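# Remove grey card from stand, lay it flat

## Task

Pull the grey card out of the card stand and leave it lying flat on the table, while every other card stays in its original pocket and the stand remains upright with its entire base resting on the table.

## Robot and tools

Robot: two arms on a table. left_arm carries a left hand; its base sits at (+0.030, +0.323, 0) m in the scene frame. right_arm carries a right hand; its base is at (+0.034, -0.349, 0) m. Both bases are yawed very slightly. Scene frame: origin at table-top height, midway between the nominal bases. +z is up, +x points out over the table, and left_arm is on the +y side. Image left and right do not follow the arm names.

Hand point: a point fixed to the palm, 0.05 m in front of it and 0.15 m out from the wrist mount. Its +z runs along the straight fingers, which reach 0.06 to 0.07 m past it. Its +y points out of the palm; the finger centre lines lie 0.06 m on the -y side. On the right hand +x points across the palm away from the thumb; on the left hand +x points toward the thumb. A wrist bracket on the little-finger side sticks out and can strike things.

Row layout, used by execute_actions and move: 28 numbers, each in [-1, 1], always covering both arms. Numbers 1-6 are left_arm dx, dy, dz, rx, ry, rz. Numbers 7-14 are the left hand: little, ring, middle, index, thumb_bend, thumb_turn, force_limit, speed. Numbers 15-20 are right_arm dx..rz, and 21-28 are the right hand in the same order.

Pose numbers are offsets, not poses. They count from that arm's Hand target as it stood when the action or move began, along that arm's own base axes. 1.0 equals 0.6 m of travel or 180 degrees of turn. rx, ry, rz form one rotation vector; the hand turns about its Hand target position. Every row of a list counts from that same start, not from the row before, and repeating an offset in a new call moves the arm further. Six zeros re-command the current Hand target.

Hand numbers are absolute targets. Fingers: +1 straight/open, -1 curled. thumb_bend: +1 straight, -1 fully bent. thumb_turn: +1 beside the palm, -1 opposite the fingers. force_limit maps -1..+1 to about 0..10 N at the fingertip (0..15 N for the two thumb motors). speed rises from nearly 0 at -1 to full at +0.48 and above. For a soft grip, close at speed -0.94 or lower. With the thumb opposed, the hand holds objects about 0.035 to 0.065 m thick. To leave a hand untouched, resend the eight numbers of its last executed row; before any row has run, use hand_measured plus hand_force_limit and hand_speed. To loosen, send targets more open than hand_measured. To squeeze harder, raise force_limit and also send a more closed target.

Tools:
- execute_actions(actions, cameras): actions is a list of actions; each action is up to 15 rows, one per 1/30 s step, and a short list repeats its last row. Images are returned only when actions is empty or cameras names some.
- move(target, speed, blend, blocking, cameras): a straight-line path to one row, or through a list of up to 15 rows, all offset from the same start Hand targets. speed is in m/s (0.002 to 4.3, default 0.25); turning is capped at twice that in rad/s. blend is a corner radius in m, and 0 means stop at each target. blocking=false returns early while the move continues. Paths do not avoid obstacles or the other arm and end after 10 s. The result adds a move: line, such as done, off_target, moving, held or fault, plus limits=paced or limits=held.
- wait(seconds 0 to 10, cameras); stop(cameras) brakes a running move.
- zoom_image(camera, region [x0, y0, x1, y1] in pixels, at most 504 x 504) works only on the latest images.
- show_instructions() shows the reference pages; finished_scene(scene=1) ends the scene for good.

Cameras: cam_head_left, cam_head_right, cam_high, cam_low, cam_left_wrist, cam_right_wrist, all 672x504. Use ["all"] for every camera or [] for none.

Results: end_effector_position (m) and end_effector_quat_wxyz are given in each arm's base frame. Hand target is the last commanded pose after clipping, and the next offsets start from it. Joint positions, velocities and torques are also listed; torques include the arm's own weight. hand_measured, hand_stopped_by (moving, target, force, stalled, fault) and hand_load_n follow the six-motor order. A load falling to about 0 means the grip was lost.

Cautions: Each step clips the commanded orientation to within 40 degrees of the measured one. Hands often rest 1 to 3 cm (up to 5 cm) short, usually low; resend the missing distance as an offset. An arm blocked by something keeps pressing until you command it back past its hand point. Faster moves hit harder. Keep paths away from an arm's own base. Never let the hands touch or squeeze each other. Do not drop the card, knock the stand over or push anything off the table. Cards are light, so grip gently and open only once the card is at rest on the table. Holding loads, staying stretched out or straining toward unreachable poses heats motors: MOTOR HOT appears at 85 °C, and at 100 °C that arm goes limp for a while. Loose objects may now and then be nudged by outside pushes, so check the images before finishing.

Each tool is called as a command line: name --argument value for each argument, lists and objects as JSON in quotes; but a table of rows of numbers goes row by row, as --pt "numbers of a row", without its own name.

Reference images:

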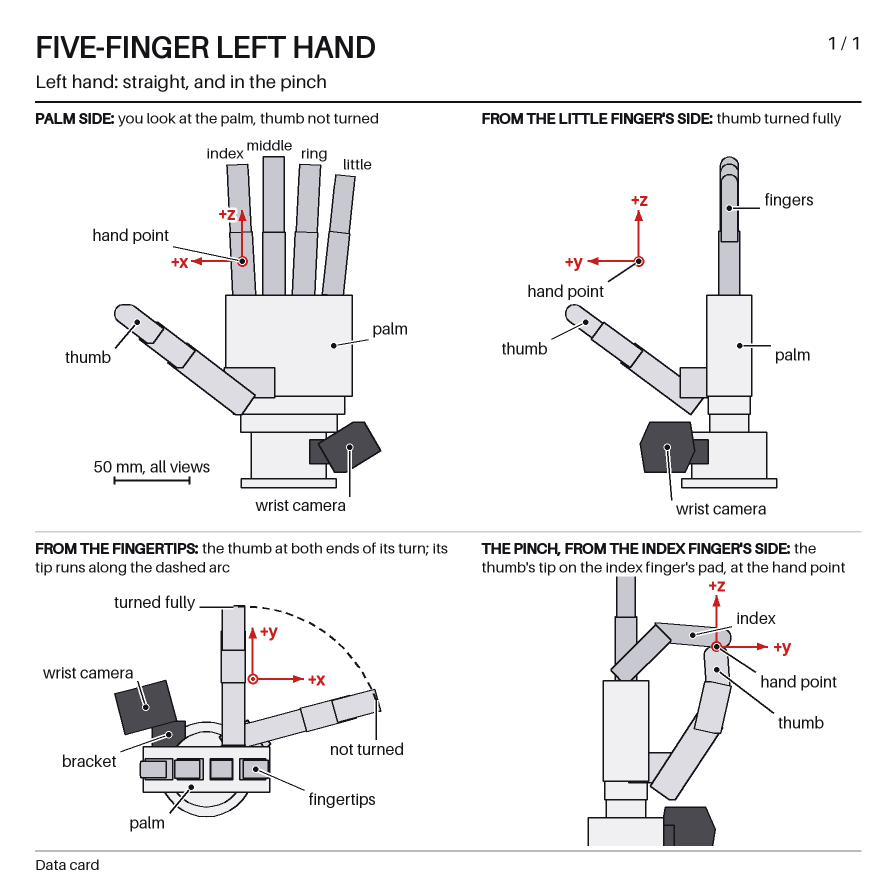

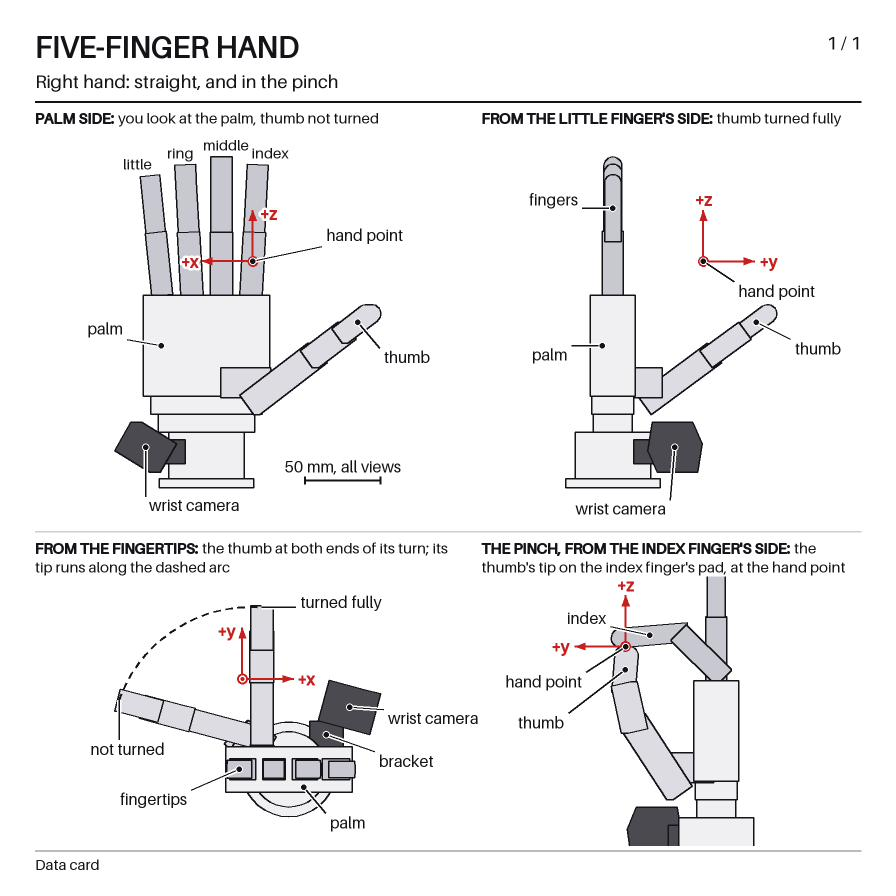

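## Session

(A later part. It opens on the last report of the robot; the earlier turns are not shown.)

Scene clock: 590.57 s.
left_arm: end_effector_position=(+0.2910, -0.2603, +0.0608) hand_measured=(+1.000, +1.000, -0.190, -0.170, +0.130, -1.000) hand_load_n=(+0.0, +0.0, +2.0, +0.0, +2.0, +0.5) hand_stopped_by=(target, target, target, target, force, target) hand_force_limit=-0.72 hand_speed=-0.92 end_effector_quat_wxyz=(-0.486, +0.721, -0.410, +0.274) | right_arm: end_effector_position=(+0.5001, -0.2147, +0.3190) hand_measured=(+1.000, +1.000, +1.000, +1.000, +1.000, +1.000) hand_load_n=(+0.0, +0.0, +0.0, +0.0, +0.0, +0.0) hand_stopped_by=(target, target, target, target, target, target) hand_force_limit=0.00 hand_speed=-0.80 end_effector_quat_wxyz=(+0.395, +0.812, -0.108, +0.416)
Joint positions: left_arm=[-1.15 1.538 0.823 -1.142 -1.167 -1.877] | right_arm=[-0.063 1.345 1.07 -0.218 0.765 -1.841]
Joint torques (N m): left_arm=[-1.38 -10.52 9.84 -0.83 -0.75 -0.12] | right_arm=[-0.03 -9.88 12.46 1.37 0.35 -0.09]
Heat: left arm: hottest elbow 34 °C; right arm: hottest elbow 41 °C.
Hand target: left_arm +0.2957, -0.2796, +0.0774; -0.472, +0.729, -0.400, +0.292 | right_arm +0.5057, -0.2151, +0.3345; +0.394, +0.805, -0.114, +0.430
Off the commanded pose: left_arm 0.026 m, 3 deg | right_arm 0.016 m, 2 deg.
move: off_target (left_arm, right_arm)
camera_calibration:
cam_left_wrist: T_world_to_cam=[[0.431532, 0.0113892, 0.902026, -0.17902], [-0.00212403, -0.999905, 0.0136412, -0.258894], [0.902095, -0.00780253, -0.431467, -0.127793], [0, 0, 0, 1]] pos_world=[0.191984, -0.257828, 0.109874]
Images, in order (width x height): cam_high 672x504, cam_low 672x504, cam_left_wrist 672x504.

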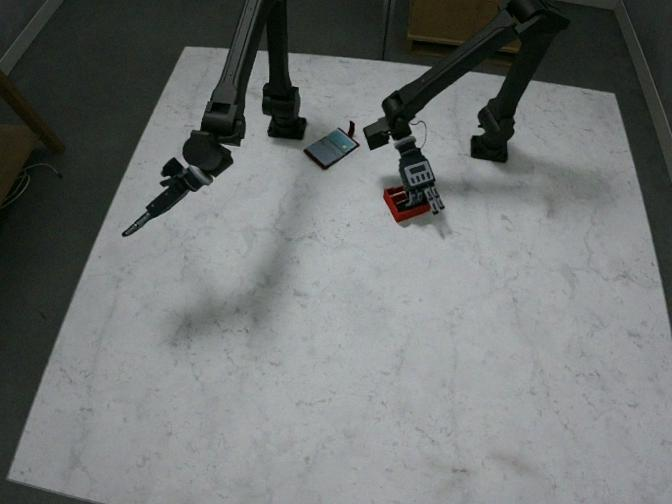

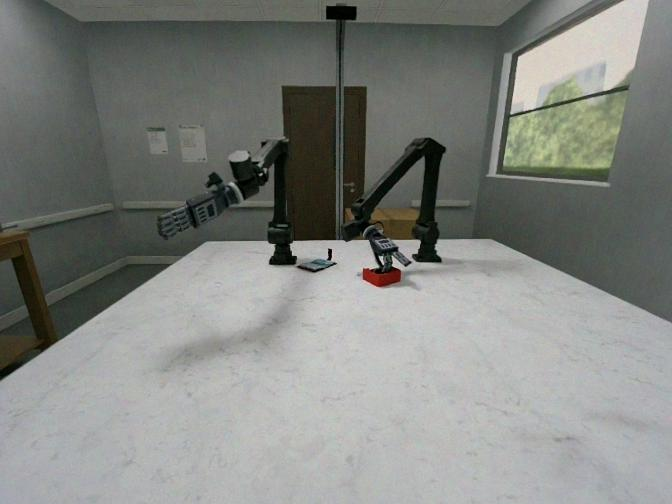

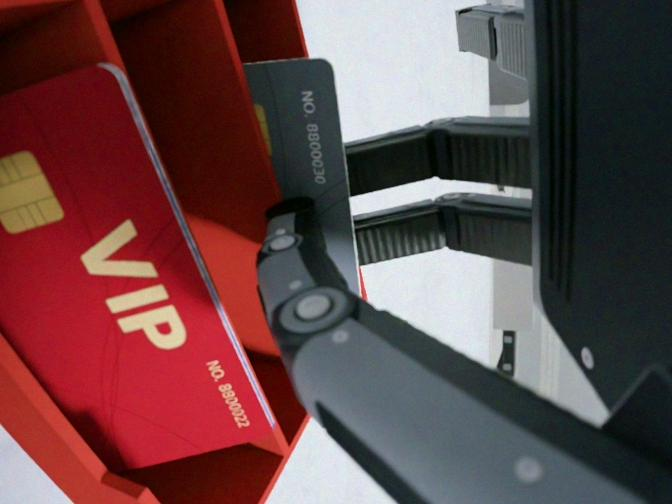

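move --pt "0 0 0 0 0 0 1 1 -0.19 -0.32 0.11 -1 -0.78 -0.93 0 0 0 0 0 0 1 1 1 1 1 1 0 -0.8" --speed 0.05 --cameras '["cam_left_wrist"]'

Scene clock: 591.27 s.
left_arm: end_effector_position=(+0.2910, -0.2603, +0.0608) hand_measured=(+1.000, +1.000, -0.190, -0.216, +0.130, -1.000) hand_load_n=(+0.0, +0.0, +2.0, +1.0, +2.0, +0.0) hand_stopped_by=(target, target, target, force, force, target) hand_force_limit=-0.78 hand_speed=-0.93 end_effector_quat_wxyz=(-0.486, +0.721, -0.410, +0.274) | right_arm: end_effector_position=(+0.5001, -0.2147, +0.3190) hand_measured=(+1.000, +1.000, +1.000, +1.000, +1.000, +1.000) hand_load_n=(+0.0, +0.5, +0.0, +0.0, +0.0, +0.0) hand_stopped_by=(target, target, target, target, target, target) hand_force_limit=0.00 hand_speed=-0.80 end_effector_quat_wxyz=(+0.395, +0.812, -0.108, +0.416)
Joint positions: left_arm=[-1.15 1.538 0.823 -1.142 -1.167 -1.877] | right_arm=[-0.063 1.345 1.07 -0.218 0.765 -1.841]
Joint torques (N m): left_arm=[-1.38 -10.52 9.85 -0.81 -0.75 -0.12] | right_arm=[-0.21 -9.99 12.51 1.42 0.34 -0.09]
Heat: left arm: hottest elbow 35 °C; right arm: hottest elbow 41 °C.
Hand target: left_arm +0.2957, -0.2796, +0.0774; -0.472, +0.729, -0.400, +0.292 | right_arm +0.5057, -0.2151, +0.3345; +0.394, +0.805, -0.114, +0.430
Off the commanded pose: left_arm 0.026 m, 3 deg | right_arm 0.016 m, 2 deg.
move: off_target (left_arm, right_arm)
camera_calibration:
cam_left_wrist: T_world_to_cam=[[0.431532, 0.0113892, 0.902026, -0.17902], [-0.00212403, -0.999905, 0.0136412, -0.258894], [0.902095, -0.00780253, -0.431467, -0.127793], [0, 0, 0, 1]] pos_world=[0.191984, -0.257828, 0.109874]
Images, in order (width x height): cam_left_wrist 672x504.

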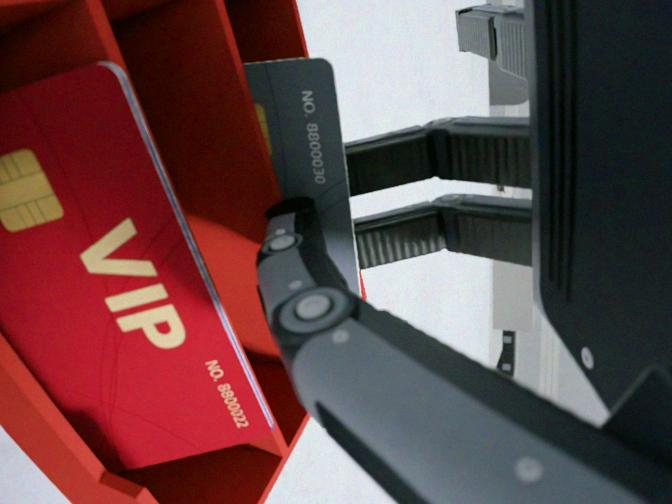

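move --pt "-0.001 0.0 0.010 0 0 0.0 1 1 -0.19 -0.32 0.11 -1 -0.78 -0.93 0 0 0 0 0 0 1 1 1 1 1 1 0 -0.8" --speed 0.03 --cameras '["cam_left_wrist"]'

Scene clock: 592.43 s.
left_arm: end_effector_position=(+0.2907, -0.2604, +0.0665) hand_measured=(+1.000, +1.000, -0.190, -0.216, +0.130, -1.000) hand_load_n=(+0.0, +0.0, +1.0, +0.5, +1.0, +0.0) hand_stopped_by=(target, target, target, force, force, target) hand_force_limit=-0.78 hand_speed=-0.93 end_effector_quat_wxyz=(-0.486, +0.722, -0.410, +0.274) | right_arm: end_effector_position=(+0.5001, -0.2147, +0.3190) hand_measured=(+1.000, +1.000, +1.000, +1.000, +1.000, +1.000) hand_load_n=(+0.0, +0.0, +0.0, +0.0, +0.0, +0.0) hand_stopped_by=(target, target, target, target, target, target) hand_force_limit=0.00 hand_speed=-0.80 end_effector_quat_wxyz=(+0.395, +0.812, -0.108, +0.416)
Joint positions: left_arm=[-1.151 1.528 0.83 -1.163 -1.166 -1.88] | right_arm=[-0.063 1.345 1.07 -0.218 0.765 -1.841]
Joint torques (N m): left_arm=[-1.44 -10.52 9.96 -0.85 -0.75 -0.11] | right_arm=[0.03 -10.11 12.44 1.37 0.35 -0.1]
Heat: left arm: hottest elbow 35 °C; right arm: hottest elbow 41 °C.
Hand target: left_arm +0.2951, -0.2797, +0.0834; -0.472, +0.729, -0.400, +0.292 | right_arm +0.5057, -0.2151, +0.3345; +0.394, +0.805, -0.114, +0.430
Off the commanded pose: left_arm 0.026 m, 3 deg | right_arm 0.016 m, 2 deg.
move: off_target (left_arm, right_arm)
camera_calibration:
cam_left_wrist: T_world_to_cam=[[0.431929, 0.0115574, 0.901834, -0.184081], [-0.00150405, -0.999907, 0.0135346, -0.259276], [0.901907, -0.0072024, -0.431871, -0.124917], [0, 0, 0, 1]] pos_world=[0.191783, -0.258025, 0.115572]
Images, in order (width x height): cam_left_wrist 672x504.

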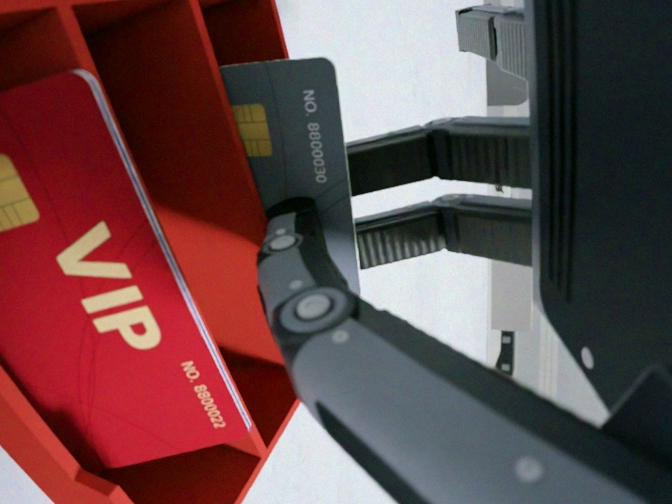

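move --pt "-0.001 0.0 0.010 0 0 0.0 1 1 -0.19 -0.32 0.11 -1 -0.78 -0.93 0 0 0 0 0 0 1 1 1 1 1 1 0 -0.8" --speed 0.03 --cameras '["cam_left_wrist","cam_low"]'

zoom_image --camera "cam_low" --region '[350, 235, 420, 290]'

Scene clock: 593.63 s.
left_arm: end_effector_position=(+0.2903, -0.2603, +0.0722) hand_measured=(+1.000, +1.000, -0.190, -0.216, +0.130, -1.000) hand_load_n=(+0.0, -0.5, +1.0, +0.5, +1.5, +0.0) hand_stopped_by=(target, target, target, force, force, target) hand_force_limit=-0.78 hand_speed=-0.93 end_effector_quat_wxyz=(-0.487, +0.721, -0.410, +0.273) | right_arm: end_effector_position=(+0.5001, -0.2147, +0.3190) hand_measured=(+1.000, +1.000, +1.000, +1.000, +1.000, +1.000) hand_load_n=(+0.0, +0.0, +0.0, +0.0, +0.0, +0.0) hand_stopped_by=(target, target, target, target, target, target) hand_force_limit=0.00 hand_speed=-0.80 end_effector_quat_wxyz=(+0.395, +0.812, -0.108, +0.416)
Joint positions: left_arm=[-1.152 1.517 0.837 -1.184 -1.166 -1.883] | right_arm=[-0.063 1.345 1.07 -0.218 0.765 -1.841]
Joint torques (N m): left_arm=[-1.49 -10.46 10.1 -0.81 -0.74 -0.12] | right_arm=[-0.15 -9.99 12.48 1.4 0.35 -0.1]
Heat: left arm: hottest elbow 35 °C; right arm: hottest elbow 41 °C.
Hand target: left_arm +0.2946, -0.2796, +0.0894; -0.472, +0.729, -0.400, +0.292 | right_arm +0.5057, -0.2151, +0.3345; +0.394, +0.805, -0.114, +0.430
Off the commanded pose: left_arm 0.026 m, 3 deg | right_arm 0.016 m, 2 deg.
move: off_target (left_arm, right_arm)
camera_calibration:
cam_left_wrist: T_world_to_cam=[[0.431845, 0.0110126, 0.901881, -0.189137], [-0.00129013, -0.999917, 0.0128274, -0.259209], [0.901947, -0.00670299, -0.431794, -0.121891], [0, 0, 0, 1]] pos_world=[0.191283, -0.257922, 0.121272]
Images, in order (width x height): cam_low 672x504, cam_left_wrist 672x504.

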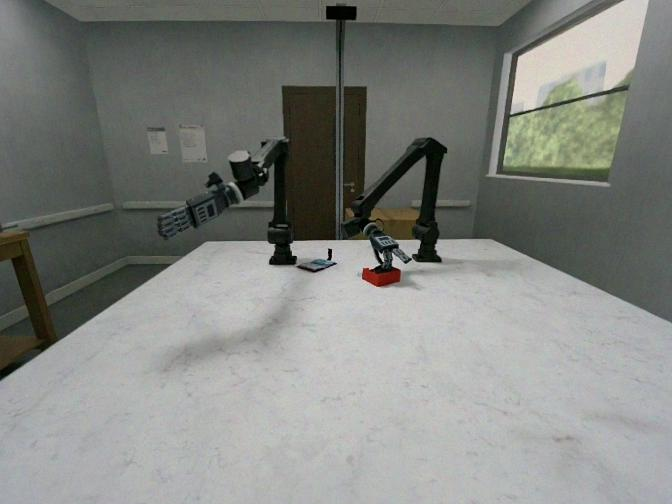

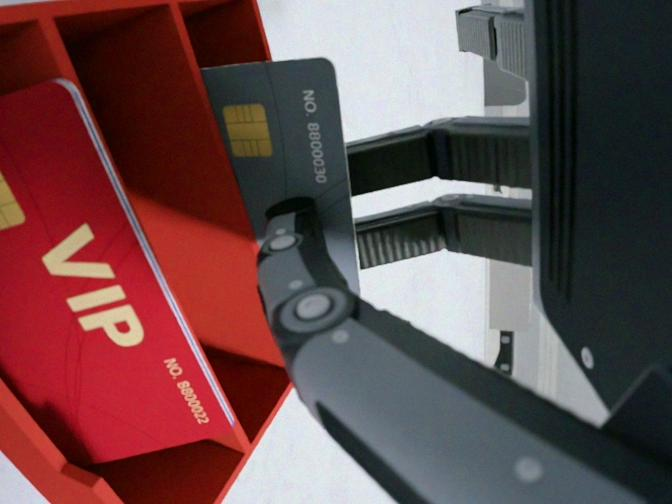

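Scaled by 7.200 from the camera's 672x504 image, which has a finer 960x720 frame.

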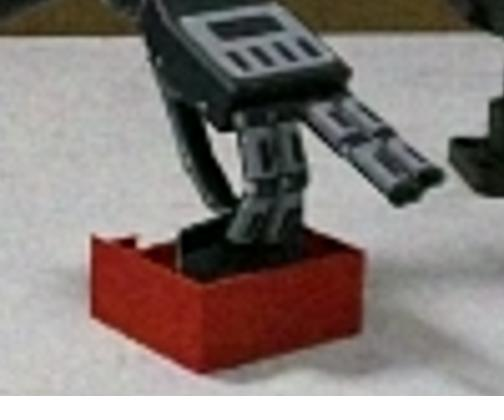

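move --pt "0 0 0 0 0 0.0 1 1 -0.23 -0.255 0.17 -1 -0.6 -0.93 0 0 0 0 0 0 1 1 1 1 1 1 0 -0.8" --speed 0.03 --cameras '["cam_left_wrist"]'

Scene clock: 594.97 s.
left_arm: end_effector_position=(+0.2900, -0.2606, +0.0722) hand_measured=(+1.000, +1.000, -0.196, -0.240, +0.170, -1.000) hand_load_n=(+0.0, +0.0, +0.0, +0.0, +0.0, +0.0) hand_stopped_by=(target, target, force, force, target, target) hand_force_limit=-0.60 hand_speed=-0.93 end_effector_quat_wxyz=(-0.486, +0.722, -0.410, +0.274) | right_arm: end_effector_position=(+0.5001, -0.2147, +0.3190) hand_measured=(+1.000, +1.000, +1.000, +1.000, +1.000, +1.000) hand_load_n=(+0.0, +0.0, +0.0, +0.0, +0.0, +0.0) hand_stopped_by=(target, target, target, target, target, target) hand_force_limit=0.00 hand_speed=-0.80 end_effector_quat_wxyz=(+0.395, +0.812, -0.108, +0.416)
Joint positions: left_arm=[-1.153 1.517 0.837 -1.184 -1.166 -1.885] | right_arm=[-0.063 1.345 1.07 -0.218 0.765 -1.841]
Joint torques (N m): left_arm=[-1.32 -10.46 10.11 -0.85 -0.76 -0.12] | right_arm=[-0.03 -9.99 12.48 1.44 0.35 -0.1]
Heat: left arm: hottest elbow 34 °C; right arm: hottest elbow 41 °C.
Hand target: left_arm +0.2946, -0.2796, +0.0895; -0.472, +0.729, -0.400, +0.292 | right_arm +0.5057, -0.2151, +0.3345; +0.394, +0.805, -0.114, +0.430
Off the commanded pose: left_arm 0.026 m, 3 deg | right_arm 0.016 m, 2 deg.
move: off_target (left_arm, right_arm)
camera_calibration:
cam_left_wrist: T_world_to_cam=[[0.431813, 0.0113849, 0.901891, -0.188905], [-0.0019412, -0.999906, 0.0135516, -0.259375], [0.901961, -0.00760249, -0.431751, -0.121862], [0, 0, 0, 1]] pos_world=[0.190983, -0.258127, 0.121272]
Images, in order (width x height): cam_left_wrist 672x504.

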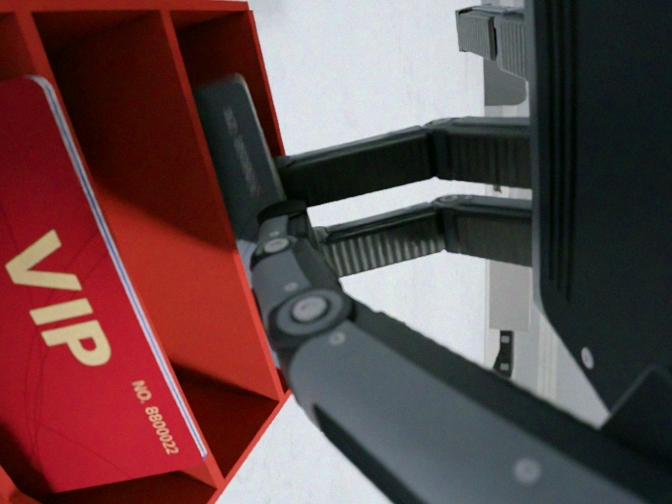

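wait --seconds 0.3 --cameras '["cam_left_wrist","cam_high"]'

Scene clock: 595.50 s.
left_arm: end_effector_position=(+0.2900, -0.2606, +0.0722) hand_measured=(+1.000, +1.000, -0.196, -0.240, +0.170, -1.000) hand_load_n=(+0.0, +0.0, +0.0, +0.0, +0.0, +0.0) hand_stopped_by=(target, target, force, force, target, target) hand_force_limit=-0.60 hand_speed=-0.93 end_effector_quat_wxyz=(-0.486, +0.722, -0.410, +0.274) | right_arm: end_effector_position=(+0.5001, -0.2147, +0.3190) hand_measured=(+1.000, +1.000, +1.000, +1.000, +1.000, +1.000) hand_load_n=(+0.0, +0.0, +0.0, +0.0, +0.0, +0.0) hand_stopped_by=(target, target, target, target, target, target) hand_force_limit=0.00 hand_speed=-0.80 end_effector_quat_wxyz=(+0.395, +0.812, -0.108, +0.416)
Joint positions: left_arm=[-1.153 1.517 0.837 -1.184 -1.166 -1.885] | right_arm=[-0.063 1.345 1.07 -0.218 0.765 -1.841]
Joint torques (N m): left_arm=[-1.38 -10.46 10.1 -0.85 -0.76 -0.12] | right_arm=[0.03 -9.93 12.44 1.4 0.35 -0.1]
Heat: left arm: hottest elbow 34 °C; right arm: hottest elbow 41 °C.
Hand target: left_arm +0.2946, -0.2796, +0.0895; -0.472, +0.729, -0.400, +0.292 | right_arm +0.5057, -0.2151, +0.3345; +0.394, +0.805, -0.114, +0.430
Off the commanded pose: left_arm 0.026 m, 3 deg | right_arm 0.016 m, 2 deg.
wait: 0.30 s; at rest from the start
camera_calibration:
cam_left_wrist: T_world_to_cam=[[0.431813, 0.0113849, 0.901891, -0.188905], [-0.0019412, -0.999906, 0.0135516, -0.259375], [0.901961, -0.00760249, -0.431751, -0.121862], [0, 0, 0, 1]] pos_world=[0.190983, -0.258127, 0.121272]
Images, in order (width x height): cam_high 672x504, cam_left_wrist 672x504.

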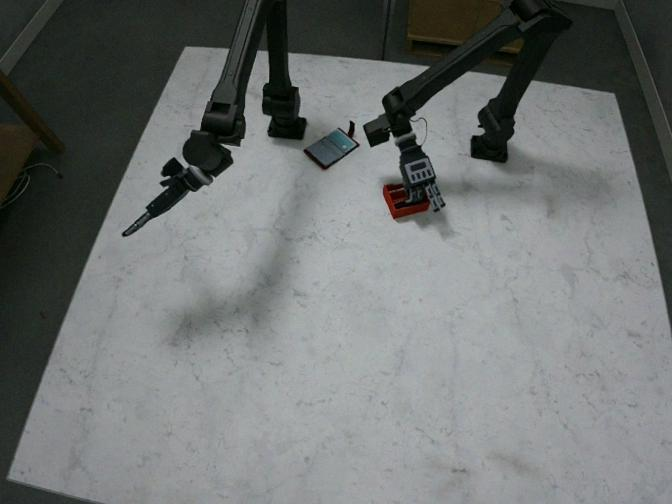

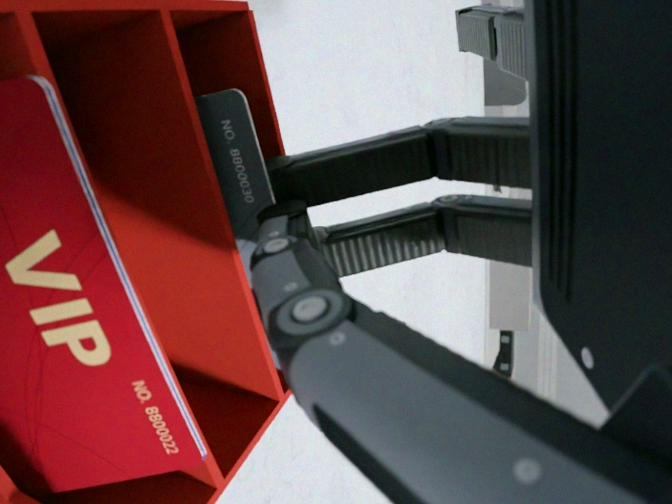

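move --pt "0 0 0 0 0 0.0 1 1 -0.19 -0.21 0.3 -1 -0.6 -0.6 0 0 0 0 0 0 1 1 1 1 1 1 0 -0.8" --pt "0 0 0 0 0 0.0 1 1 -0.19 -0.21 0.3 1 -0.6 -0.3 0 0 0 0 0 0 1 1 1 1 1 1 0 -0.8" --speed 0.03

move --pt "-0.012 0.026 -0.04 0 0 0.0 1 1 -0.19 -0.21 0.3 1 -0.6 -0.3 0 0 0 0 0 0 1 1 1 1 1 1 0 -0.8" --speed 0.06 --cameras '["cam_left_wrist"]'

Scene clock: 601.70 s.
left_arm: end_effector_position=(+0.2900, -0.2606, +0.0722) hand_measured=(+1.000, +1.000, -0.190, -0.210, +0.300, +1.000) hand_load_n=(+0.0, +0.0, +0.0, +0.0, +0.0, +0.0) hand_stopped_by=(target, target, target, target, target, target) hand_force_limit=-0.60 hand_speed=-0.30 end_effector_quat_wxyz=(-0.486, +0.722, -0.410, +0.274) | right_arm: end_effector_position=(+0.5001, -0.2147, +0.3190) hand_measured=(+1.000, +1.000, +1.000, +1.000, +1.000, +1.000) hand_load_n=(+0.0, +0.0, +0.0, +0.0, +0.0, +0.0) hand_stopped_by=(target, target, target, target, target, target) hand_force_limit=0.00 hand_speed=-0.80 end_effector_quat_wxyz=(+0.395, +0.812, -0.108, +0.416)
Joint positions: left_arm=[-1.153 1.517 0.837 -1.184 -1.166 -1.885] | right_arm=[-0.063 1.345 1.07 -0.218 0.765 -1.841]
Joint torques (N m): left_arm=[-1.38 -10.46 10.11 -0.84 -0.76 -0.12] | right_arm=[-0.21 -9.88 12.44 1.36 0.34 -0.09]
Heat: left arm: hottest elbow 34 °C; right arm: hottest elbow 41 °C.
Hand target: left_arm +0.2946, -0.2796, +0.0895; -0.472, +0.729, -0.400, +0.292 | right_arm +0.5057, -0.2151, +0.3345; +0.394, +0.805, -0.114, +0.430
Off the commanded pose: left_arm 0.026 m, 3 deg | right_arm 0.016 m, 2 deg.
move: off_target (left_arm, right_arm); target 2's new numbers were sent with left_arm's hand 0.026 m and 3 deg from that target

Scene clock: 602.77 s.
left_arm: end_effector_position=(+0.2899, -0.2615, +0.0653) hand_measured=(+1.000, +1.000, -0.190, -0.210, +0.300, +1.000) hand_load_n=(+0.0, +0.0, +0.0, +0.0, +0.0, +0.0) hand_stopped_by=(target, target, target, target, target, target) hand_force_limit=-0.60 hand_speed=-0.30 end_effector_quat_wxyz=(-0.478, +0.727, -0.402, +0.285) | right_arm: end_effector_position=(+0.5001, -0.2147, +0.3190) hand_measured=(+1.000, +1.000, +1.000, +1.000, +1.000, +1.000) hand_load_n=(+0.0, +0.0, +0.0, +0.0, +0.0, +0.0) hand_stopped_by=(target, target, target, target, target, target) hand_force_limit=0.00 hand_speed=-0.80 end_effector_quat_wxyz=(+0.395, +0.812, -0.108, +0.416)
Joint positions: left_arm=[-1.154 1.517 0.814 -1.131 -1.165 -1.891] | right_arm=[-0.063 1.345 1.07 -0.218 0.765 -1.841]
Joint torques (N m): left_arm=[-1.38 -9.82 5.72 0.17 -0.78 -0.12] | right_arm=[0.09 -10.05 12.44 1.42 0.34 -0.1]
Heat: left arm: hottest elbow 34 °C; right arm: hottest elbow 41 °C.
Hand target: left_arm +0.2873, -0.2639, +0.0654; -0.472, +0.729, -0.400, +0.292 | right_arm +0.5057, -0.2151, +0.3345; +0.394, +0.805, -0.114, +0.430
Off the commanded pose: left_arm 0.003 m, 1 deg | right_arm 0.016 m, 2 deg.
move: off_target (right_arm)
camera_calibration:
cam_left_wrist: T_world_to_cam=[[0.418554, 0.0409255, 0.90727, -0.171318], [-0.00127988, -0.998957, 0.0456518, -0.26224], [0.908191, -0.0202689, -0.418065, -0.130756], [0, 0, 0, 1]] pos_world=[0.190121, -0.257605, 0.112739]
Images, in order (width x height): cam_left_wrist 672x504.

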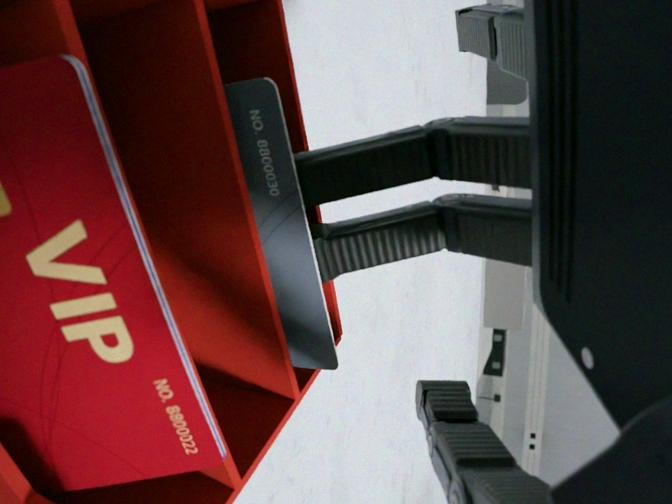

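execute_actions --actions '[]' --cameras '["all"]'

Scene clock: 604.07 s.
left_arm: end_effector_position=(+0.2899, -0.2616, +0.0653) hand_measured=(+1.000, +1.000, -0.190, -0.210, +0.300, +1.000) hand_load_n=(+0.0, +0.0, +0.0, +0.0, +0.0, +0.0) hand_stopped_by=(target, target, target, target, target, target) hand_force_limit=-0.60 hand_speed=-0.30 end_effector_quat_wxyz=(-0.478, +0.727, -0.401, +0.286) | right_arm: end_effector_position=(+0.5001, -0.2147, +0.3190) hand_measured=(+1.000, +1.000, +1.000, +1.000, +1.000, +1.000) hand_load_n=(+0.0, +0.0, +0.0, +0.0, +0.0, +0.0) hand_stopped_by=(target, target, target, target, target, target) hand_force_limit=0.00 hand_speed=-0.80 end_effector_quat_wxyz=(+0.395, +0.812, -0.108, +0.416)
Joint positions: left_arm=[-1.154 1.517 0.814 -1.131 -1.165 -1.891] | right_arm=[-0.063 1.345 1.07 -0.218 0.765 -1.841]
Joint velocities: within noise
Joint torques (N m): left_arm=[-1.38 -9.88 5.72 0.18 -0.78 -0.12] | right_arm=[-0.21 -10.05 12.45 1.39 0.34 -0.1]
Heat: left arm: hottest elbow 34 °C; right arm: hottest elbow 41 °C.
Hand target: left_arm +0.2873, -0.2640, +0.0654; -0.472, +0.729, -0.400, +0.292 | right_arm +0.5057, -0.2151, +0.3345; +0.394, +0.805, -0.114, +0.430
Off the commanded pose: left_arm 0.003 m, 1 deg | right_arm 0.016 m, 2 deg.
camera_calibration:
cam_left_wrist: T_world_to_cam=[[0.418357, 0.0412914, 0.907344, -0.171233], [-0.00131786, -0.998937, 0.0460673, -0.262375], [0.908282, -0.0204683, -0.417858, -0.130941], [0, 0, 0, 1]] pos_world=[0.190222, -0.257706, 0.11274]

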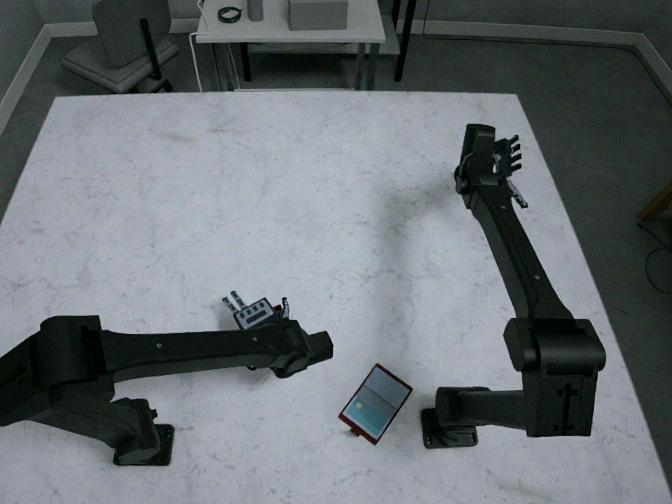

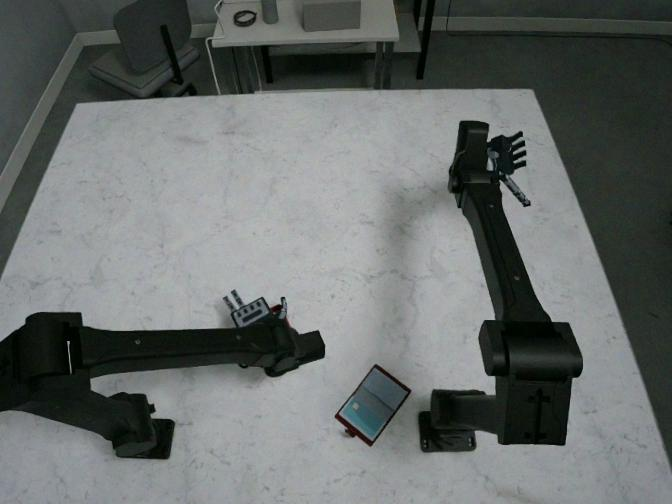

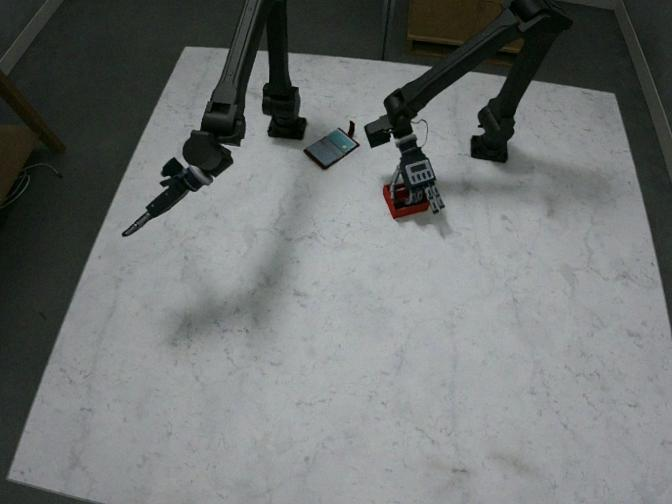

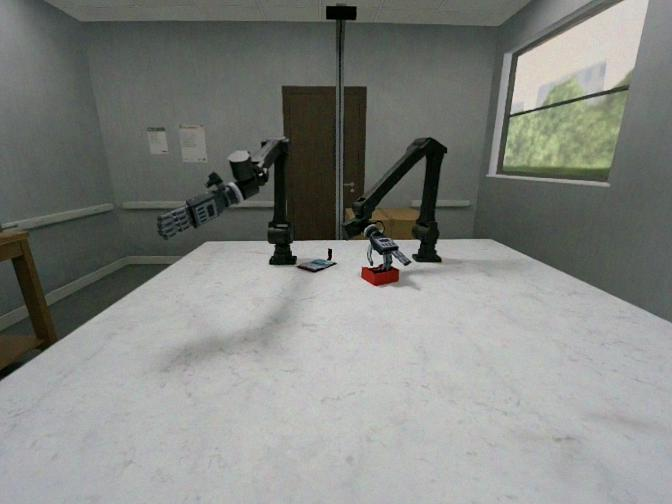

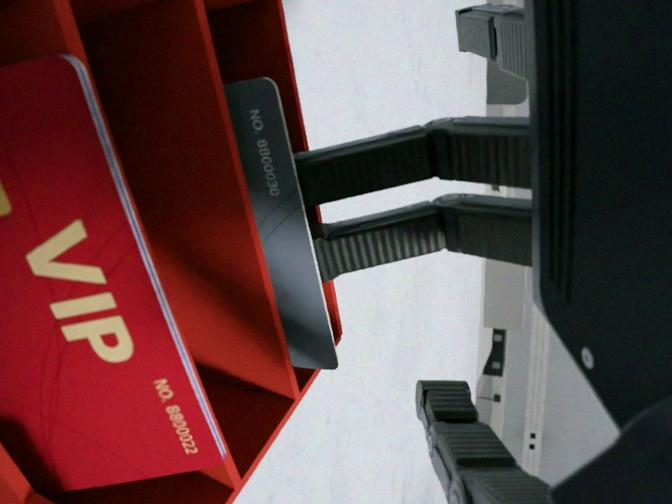

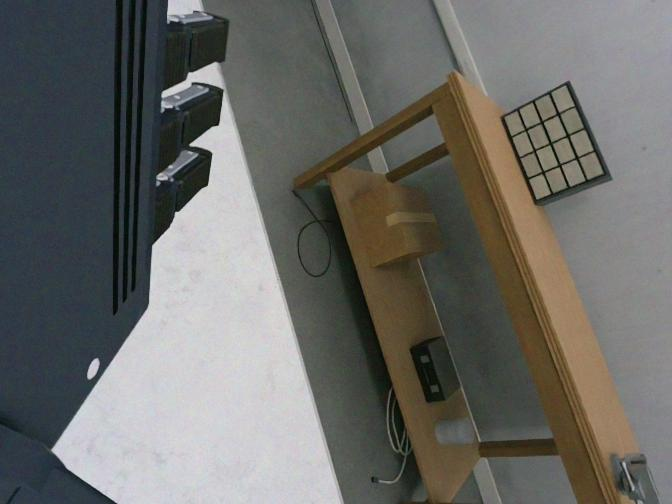

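zoom_image --camera "cam_left_wrist" --region '[150, 0, 450, 420]'

zoom_image --camera "cam_high" --region '[360, 120, 480, 240]'

Scaled by 1.200 from the camera's 672x504 image, which has a finer 960x720 frame.

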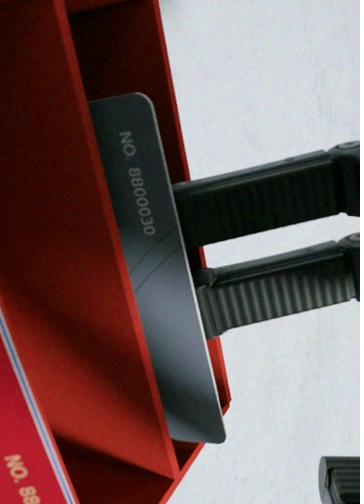

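Scaled by 4.200 from the camera's 672x504 image, which has a finer 960x720 frame.

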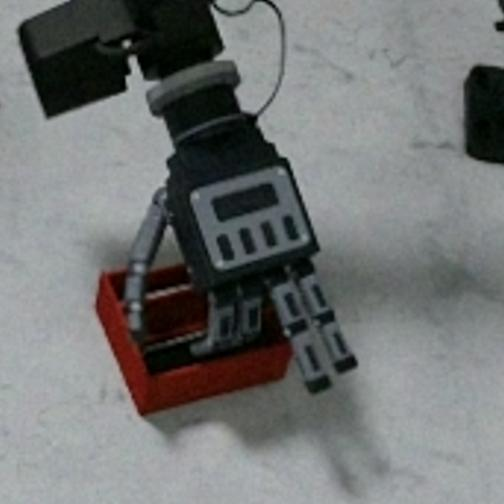

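move --target '[0.003, -0.006, -0.012, 0, 0, 0, 1, 1, -0.23, -0.21, 0.3, 1, -0.6, -0.6, 0,0,0,0,0,0,1,1,1,1,1,1,0,-0.8]' --speed 0.04 --cameras '["cam_left_wrist"]'

Scene clock: 610.97 s.
left_arm: end_effector_position=(+0.2916, -0.2654, +0.0641) hand_measured=(+1.000, +1.000, -0.230, -0.210, +0.300, +1.000) hand_load_n=(+0.0, +0.0, +0.0, +0.0, +0.0, +0.0) hand_stopped_by=(target, target, target, target, target, target) hand_force_limit=-0.60 hand_speed=-0.60 end_effector_quat_wxyz=(-0.473, +0.730, -0.397, +0.292) | right_arm: end_effector_position=(+0.5001, -0.2147, +0.3190) hand_measured=(+1.000, +1.000, +1.000, +1.000, +1.000, +1.000) hand_load_n=(+0.0, +0.5, +0.0, +0.0, +0.0, +0.0) hand_stopped_by=(target, target, target, target, target, target) hand_force_limit=0.00 hand_speed=-0.80 end_effector_quat_wxyz=(+0.395, +0.812, -0.108, +0.416)
Joint positions: left_arm=[-1.154 1.52 0.814 -1.109 -1.165 -1.891] | right_arm=[-0.063 1.345 1.07 -0.218 0.765 -1.841]
Joint torques (N m): left_arm=[-1.26 -8.47 5.96 0.23 -0.8 -0.11] | right_arm=[0.09 -9.99 12.44 1.39 0.35 -0.09]
Heat: left arm: hottest elbow 34 °C; right arm: hottest elbow 41 °C.
Hand target: left_arm +0.2891, -0.2676, +0.0582; -0.472, +0.729, -0.400, +0.292 | right_arm +0.5057, -0.2151, +0.3345; +0.394, +0.805, -0.114, +0.430
Off the commanded pose: left_arm 0.007 m, 0 deg | right_arm 0.016 m, 2 deg.
move: off_target (right_arm)
camera_calibration:
cam_left_wrist: T_world_to_cam=[[0.411571, 0.0567547, 0.909609, -0.164705], [-0.00175151, -0.998008, 0.0630629, -0.266874], [0.911376, -0.027548, -0.410652, -0.1363], [0, 0, 0, 1]] pos_world=[0.191541, -0.26075, 0.110675]
Images, in order (width x height): cam_left_wrist 672x504.

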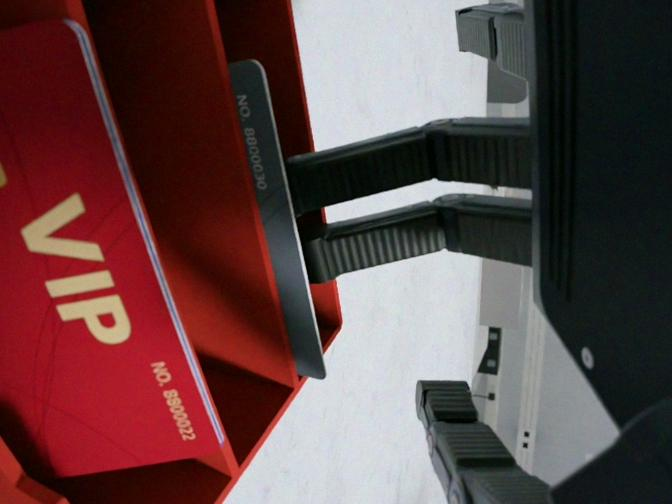

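move --target '[0, 0, -0.02, 0, 0, 0, 1, 1, -0.23, -0.21, 0.3, 1, -0.6, -0.6, 0,0,0,0,0,0,1,1,1,1,1,1,0,-0.8]' --speed 0.04 --cameras '["cam_left_wrist"]'

Scene clock: 612.20 s.
left_arm: end_effector_position=(+0.2922, -0.2667, +0.0525) hand_measured=(+1.000, +1.000, -0.230, -0.210, +0.300, +1.000) hand_load_n=(-0.5, +0.0, +0.0, +0.0, +0.0, -0.5) hand_stopped_by=(target, target, target, target, target, target) hand_force_limit=-0.60 hand_speed=-0.60 end_effector_quat_wxyz=(-0.472, +0.731, -0.397, +0.292) | right_arm: end_effector_position=(+0.5001, -0.2147, +0.3190) hand_measured=(+1.000, +1.000, +1.000, +1.000, +1.000, +1.000) hand_load_n=(+0.0, +0.0, +0.0, +0.0, +0.0, +0.5) hand_stopped_by=(target, target, target, target, target, target) hand_force_limit=0.00 hand_speed=-0.80 end_effector_quat_wxyz=(+0.395, +0.812, -0.108, +0.416)
Joint positions: left_arm=[-1.154 1.547 0.804 -1.071 -1.165 -1.891] | right_arm=[-0.063 1.345 1.07 -0.218 0.765 -1.841]
Joint torques (N m): left_arm=[-1.32 -8.7 5.53 0.24 -0.8 -0.11] | right_arm=[0.03 -9.82 12.45 1.39 0.34 -0.1]
Heat: left arm: hottest elbow 34 °C; right arm: hottest elbow 41 °C.
Hand target: left_arm +0.2892, -0.2676, +0.0462; -0.472, +0.729, -0.400, +0.292 | right_arm +0.5057, -0.2151, +0.3345; +0.394, +0.805, -0.114, +0.430
Off the commanded pose: left_arm 0.007 m, 0 deg | right_arm 0.016 m, 2 deg.
move: off_target (right_arm)
camera_calibration:
cam_left_wrist: T_world_to_cam=[[0.410825, 0.0584124, 0.909841, -0.15374], [-0.00175922, -0.997893, 0.0648598, -0.26749], [0.911712, -0.0282466, -0.409857, -0.141879], [0, 0, 0, 1]] pos_world=[0.192043, -0.261954, 0.0990786]
Images, in order (width x height): cam_left_wrist 672x504.

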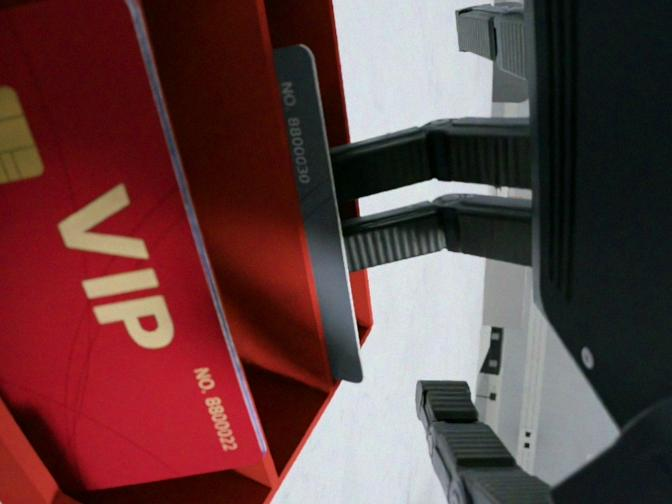

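move --target '[0, 0, -0.0167, 0, 0, 0, 1, 1, -0.23, -0.21, 0.3, 1, -0.6, -0.6, 0,0,0,0,0,0,1,1,1,1,1,1,0,-0.8]' --speed 0.04 --cameras '["cam_left_wrist"]'

Scene clock: 613.37 s.
left_arm: end_effector_position=(+0.2921, -0.2676, +0.0434) hand_measured=(+1.000, +1.000, -0.230, -0.210, +0.300, +1.000) hand_load_n=(+0.0, +0.0, +0.0, -0.5, +0.0, +0.0) hand_stopped_by=(target, target, target, target, target, target) hand_force_limit=-0.60 hand_speed=-0.60 end_effector_quat_wxyz=(-0.472, +0.731, -0.397, +0.293) | right_arm: end_effector_position=(+0.5001, -0.2147, +0.3190) hand_measured=(+1.000, +1.000, +1.000, +1.000, +1.000, +1.000) hand_load_n=(+0.0, +0.0, +0.0, +0.0, +0.0, +0.0) hand_stopped_by=(target, target, target, target, target, target) hand_force_limit=0.00 hand_speed=-0.80 end_effector_quat_wxyz=(+0.395, +0.812, -0.108, +0.416)
Joint positions: left_arm=[-1.156 1.567 0.796 -1.041 -1.165 -1.891] | right_arm=[-0.063 1.345 1.07 -0.218 0.765 -1.841]
Joint torques (N m): left_arm=[-1.2 -8.64 5.29 0.23 -0.79 -0.11] | right_arm=[-0.09 -9.93 12.42 1.42 0.35 -0.1]
Heat: left arm: hottest elbow 34 °C; right arm: hottest elbow 41 °C.
Hand target: left_arm +0.2891, -0.2676, +0.0362; -0.472, +0.729, -0.400, +0.292 | right_arm +0.5057, -0.2151, +0.3345; +0.394, +0.805, -0.114, +0.430
Off the commanded pose: left_arm 0.008 m, 0 deg | right_arm 0.016 m, 2 deg.
move: off_target (right_arm)
camera_calibration:
cam_left_wrist: T_world_to_cam=[[0.410027, 0.0597634, 0.910113, -0.144815], [-0.00299523, -0.997757, 0.066868, -0.267411], [0.912069, -0.0301437, -0.408928, -0.146226], [0, 0, 0, 1]] pos_world=[0.191945, -0.262565, 0.0898832]
Images, in order (width x height): cam_left_wrist 672x504.

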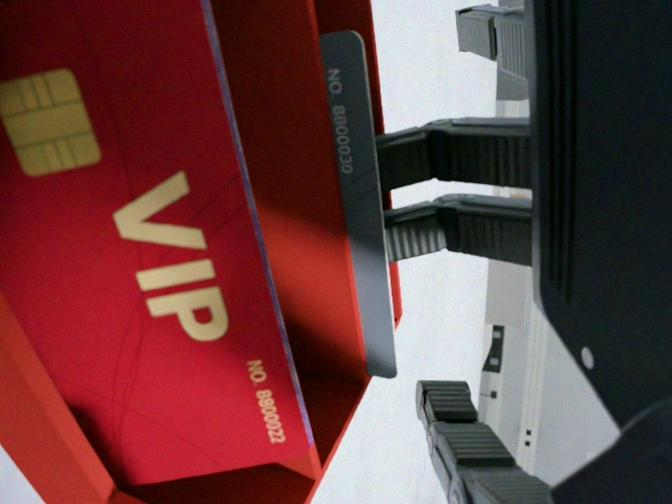

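move --target '[0.007, -0.015, 0.0114, 0, 0, 0, 1, 1, -0.23, -0.21, 0.3, 1, -0.6, -0.6, 0,0,0,0,0,0,1,1,1,1,1,1,0,-0.8]' --speed 0.03 --cameras '[]'

Scene clock: 614.43 s.
left_arm: end_effector_position=(+0.2920, -0.2673, +0.0419) hand_measured=(+1.000, +1.000, -0.230, -0.210, +0.300, +1.000) hand_load_n=(+0.0, -0.5, +0.0, -0.5, +0.0, +0.0) hand_stopped_by=(target, target, target, target, target, target) hand_force_limit=-0.60 hand_speed=-0.60 end_effector_quat_wxyz=(-0.473, +0.730, -0.398, +0.292) | right_arm: end_effector_position=(+0.5001, -0.2147, +0.3190) hand_measured=(+1.000, +1.000, +1.000, +1.000, +1.000, +1.000) hand_load_n=(+0.0, +0.0, +0.0, +0.0, +0.0, +0.0) hand_stopped_by=(target, target, target, target, target, target) hand_force_limit=0.00 hand_speed=-0.80 end_effector_quat_wxyz=(+0.395, +0.812, -0.108, +0.416)
Joint positions: left_arm=[-1.156 1.571 0.796 -1.041 -1.165 -1.891] | right_arm=[-0.063 1.345 1.07 -0.218 0.765 -1.841]
Joint torques (N m): left_arm=[-1.08 -8.59 8.05 -0.73 -0.8 -0.08] | right_arm=[0.03 -10.05 12.46 1.37 0.34 -0.1]
Heat: left arm: hottest elbow 34 °C; right arm: hottest elbow 41 °C.
Hand target: left_arm +0.2934, -0.2766, +0.0430; -0.472, +0.729, -0.400, +0.292 | right_arm +0.5057, -0.2151, +0.3345; +0.394, +0.805, -0.114, +0.430
Off the commanded pose: left_arm 0.009 m, 0 deg | right_arm 0.016 m, 2 deg.
move: off_target (right_arm)
No camera images: "cameras" was empty.

move --target '[0.006, -0.012, 0.0095, 0, 0, 0, 1, 1, -0.23, -0.21, 0.3, 1, -0.6, -0.6, 0,0,0,0,0,0,1,1,1,1,1,1,0,-0.8]' --speed 0.03 --cameras '["cam_left_wrist"]'

Scene clock: 615.53 s.
left_arm: end_effector_position=(+0.2924, -0.2682, +0.0430) hand_measured=(+1.000, +1.000, -0.230, -0.210, +0.300, +1.000) hand_load_n=(+0.0, +0.0, +0.5, +0.0, +0.5, +0.0) hand_stopped_by=(target, target, target, target, target, target) hand_force_limit=-0.60 hand_speed=-0.60 end_effector_quat_wxyz=(-0.476, +0.728, -0.401, +0.287) | right_arm: end_effector_position=(+0.5001, -0.2147, +0.3190) hand_measured=(+1.000, +1.000, +1.000, +1.000, +1.000, +1.000) hand_load_n=(+0.0, +0.0, +0.0, +0.0, +0.0, +0.0) hand_stopped_by=(target, target, target, target, target, target) hand_force_limit=0.00 hand_speed=-0.80 end_effector_quat_wxyz=(+0.395, +0.812, -0.108, +0.416)
Joint positions: left_arm=[-1.156 1.578 0.808 -1.061 -1.165 -1.891] | right_arm=[-0.063 1.345 1.07 -0.218 0.765 -1.841]
Joint torques (N m): left_arm=[-1.03 -8.94 9.37 -0.76 -0.81 -0.04] | right_arm=[-0.09 -9.99 12.44 1.42 0.34 -0.1]
Heat: left arm: hottest elbow 34 °C; right arm: hottest elbow 41 °C.
Hand target: left_arm +0.2969, -0.2838, +0.0487; -0.472, +0.729, -0.400, +0.292 | right_arm +0.5057, -0.2151, +0.3345; +0.394, +0.805, -0.114, +0.430
Off the commanded pose: left_arm 0.017 m, 1 deg | right_arm 0.016 m, 2 deg.
move: off_target (left_arm, right_arm)
camera_calibration:
cam_left_wrist: T_world_to_cam=[[0.417062, 0.0439, 0.907817, -0.150674], [-0.00256631, -0.998772, 0.0494773, -0.267667], [0.908875, -0.0229648, -0.416437, -0.143554], [0, 0, 0, 1]] pos_world=[0.192626, -0.26402, 0.0902466]
Images, in order (width x height): cam_left_wrist 672x504.

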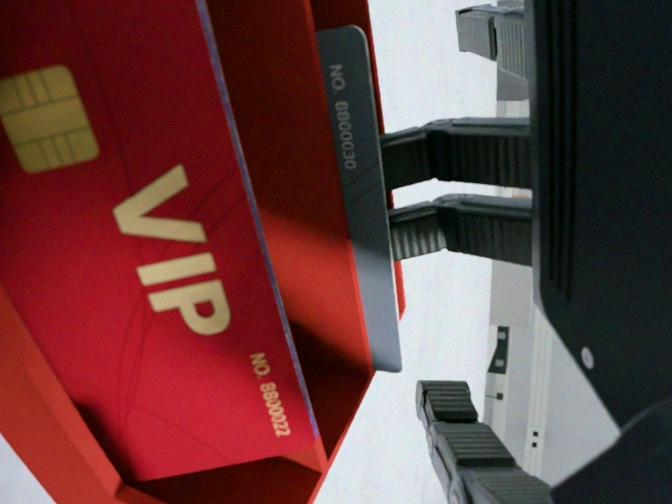

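move --target '[-0.0072, -0.0042, 0.0033, 0, 0, 0, 1, 1, -0.23, -0.21, 0.3, 1, -0.6, -0.6, 0,0,0,0,0,0,1,1,1,1,1,1,0,-0.8]' --speed 0.03 --cameras '["cam_left_wrist"]'

Scene clock: 617.33 s.
left_arm: end_effector_position=(+0.2891, -0.2690, +0.0448) hand_measured=(+1.000, +1.000, -0.230, -0.210, +0.300, +1.000) hand_load_n=(+0.0, +0.0, +0.5, +0.0, +0.0, +0.0) hand_stopped_by=(target, target, target, target, target, target) hand_force_limit=-0.60 hand_speed=-0.60 end_effector_quat_wxyz=(-0.479, +0.726, -0.403, +0.284) | right_arm: end_effector_position=(+0.5001, -0.2147, +0.3190) hand_measured=(+1.000, +1.000, +1.000, +1.000, +1.000, +1.000) hand_load_n=(+0.0, +0.0, +0.0, +0.0, +0.0, +0.0) hand_stopped_by=(target, target, target, target, target, target) hand_force_limit=0.00 hand_speed=-0.80 end_effector_quat_wxyz=(+0.395, +0.812, -0.108, +0.416)
Joint positions: left_arm=[-1.165 1.581 0.817 -1.097 -1.163 -1.913] | right_arm=[-0.063 1.345 1.07 -0.218 0.765 -1.841]
Joint torques (N m): left_arm=[-1.38 -8.88 9.43 -0.84 -0.75 -0.14] | right_arm=[-0.09 -9.88 12.49 1.44 0.34 -0.1]
Heat: left arm: hottest elbow 34 °C; right arm: hottest elbow 41 °C.
Hand target: left_arm +0.2926, -0.2865, +0.0507; -0.472, +0.729, -0.400, +0.292 | right_arm +0.5057, -0.2151, +0.3345; +0.394, +0.805, -0.114, +0.430
Off the commanded pose: left_arm 0.019 m, 1 deg | right_arm 0.016 m, 2 deg.
move: off_target (left_arm, right_arm)
camera_calibration:
cam_left_wrist: T_world_to_cam=[[0.420937, 0.0353607, 0.9064, -0.154262], [-0.00269288, -0.999187, 0.0402311, -0.268195], [0.907086, -0.0193756, -0.4205, -0.138137], [0, 0, 0, 1]] pos_world=[0.189515, -0.265198, 0.0925268]
Images, in order (width x height): cam_left_wrist 672x504.

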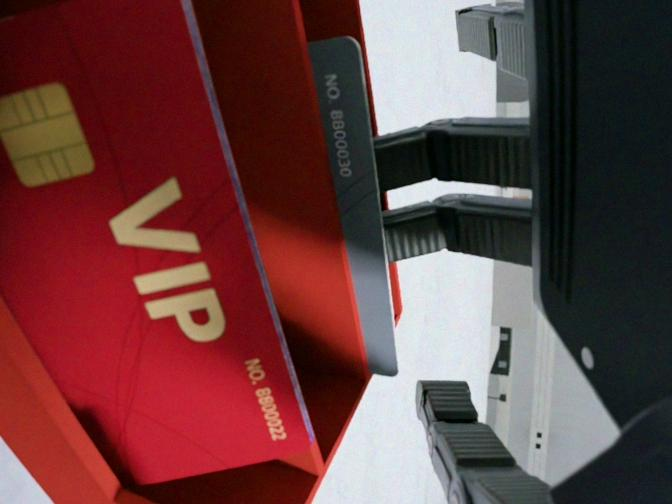

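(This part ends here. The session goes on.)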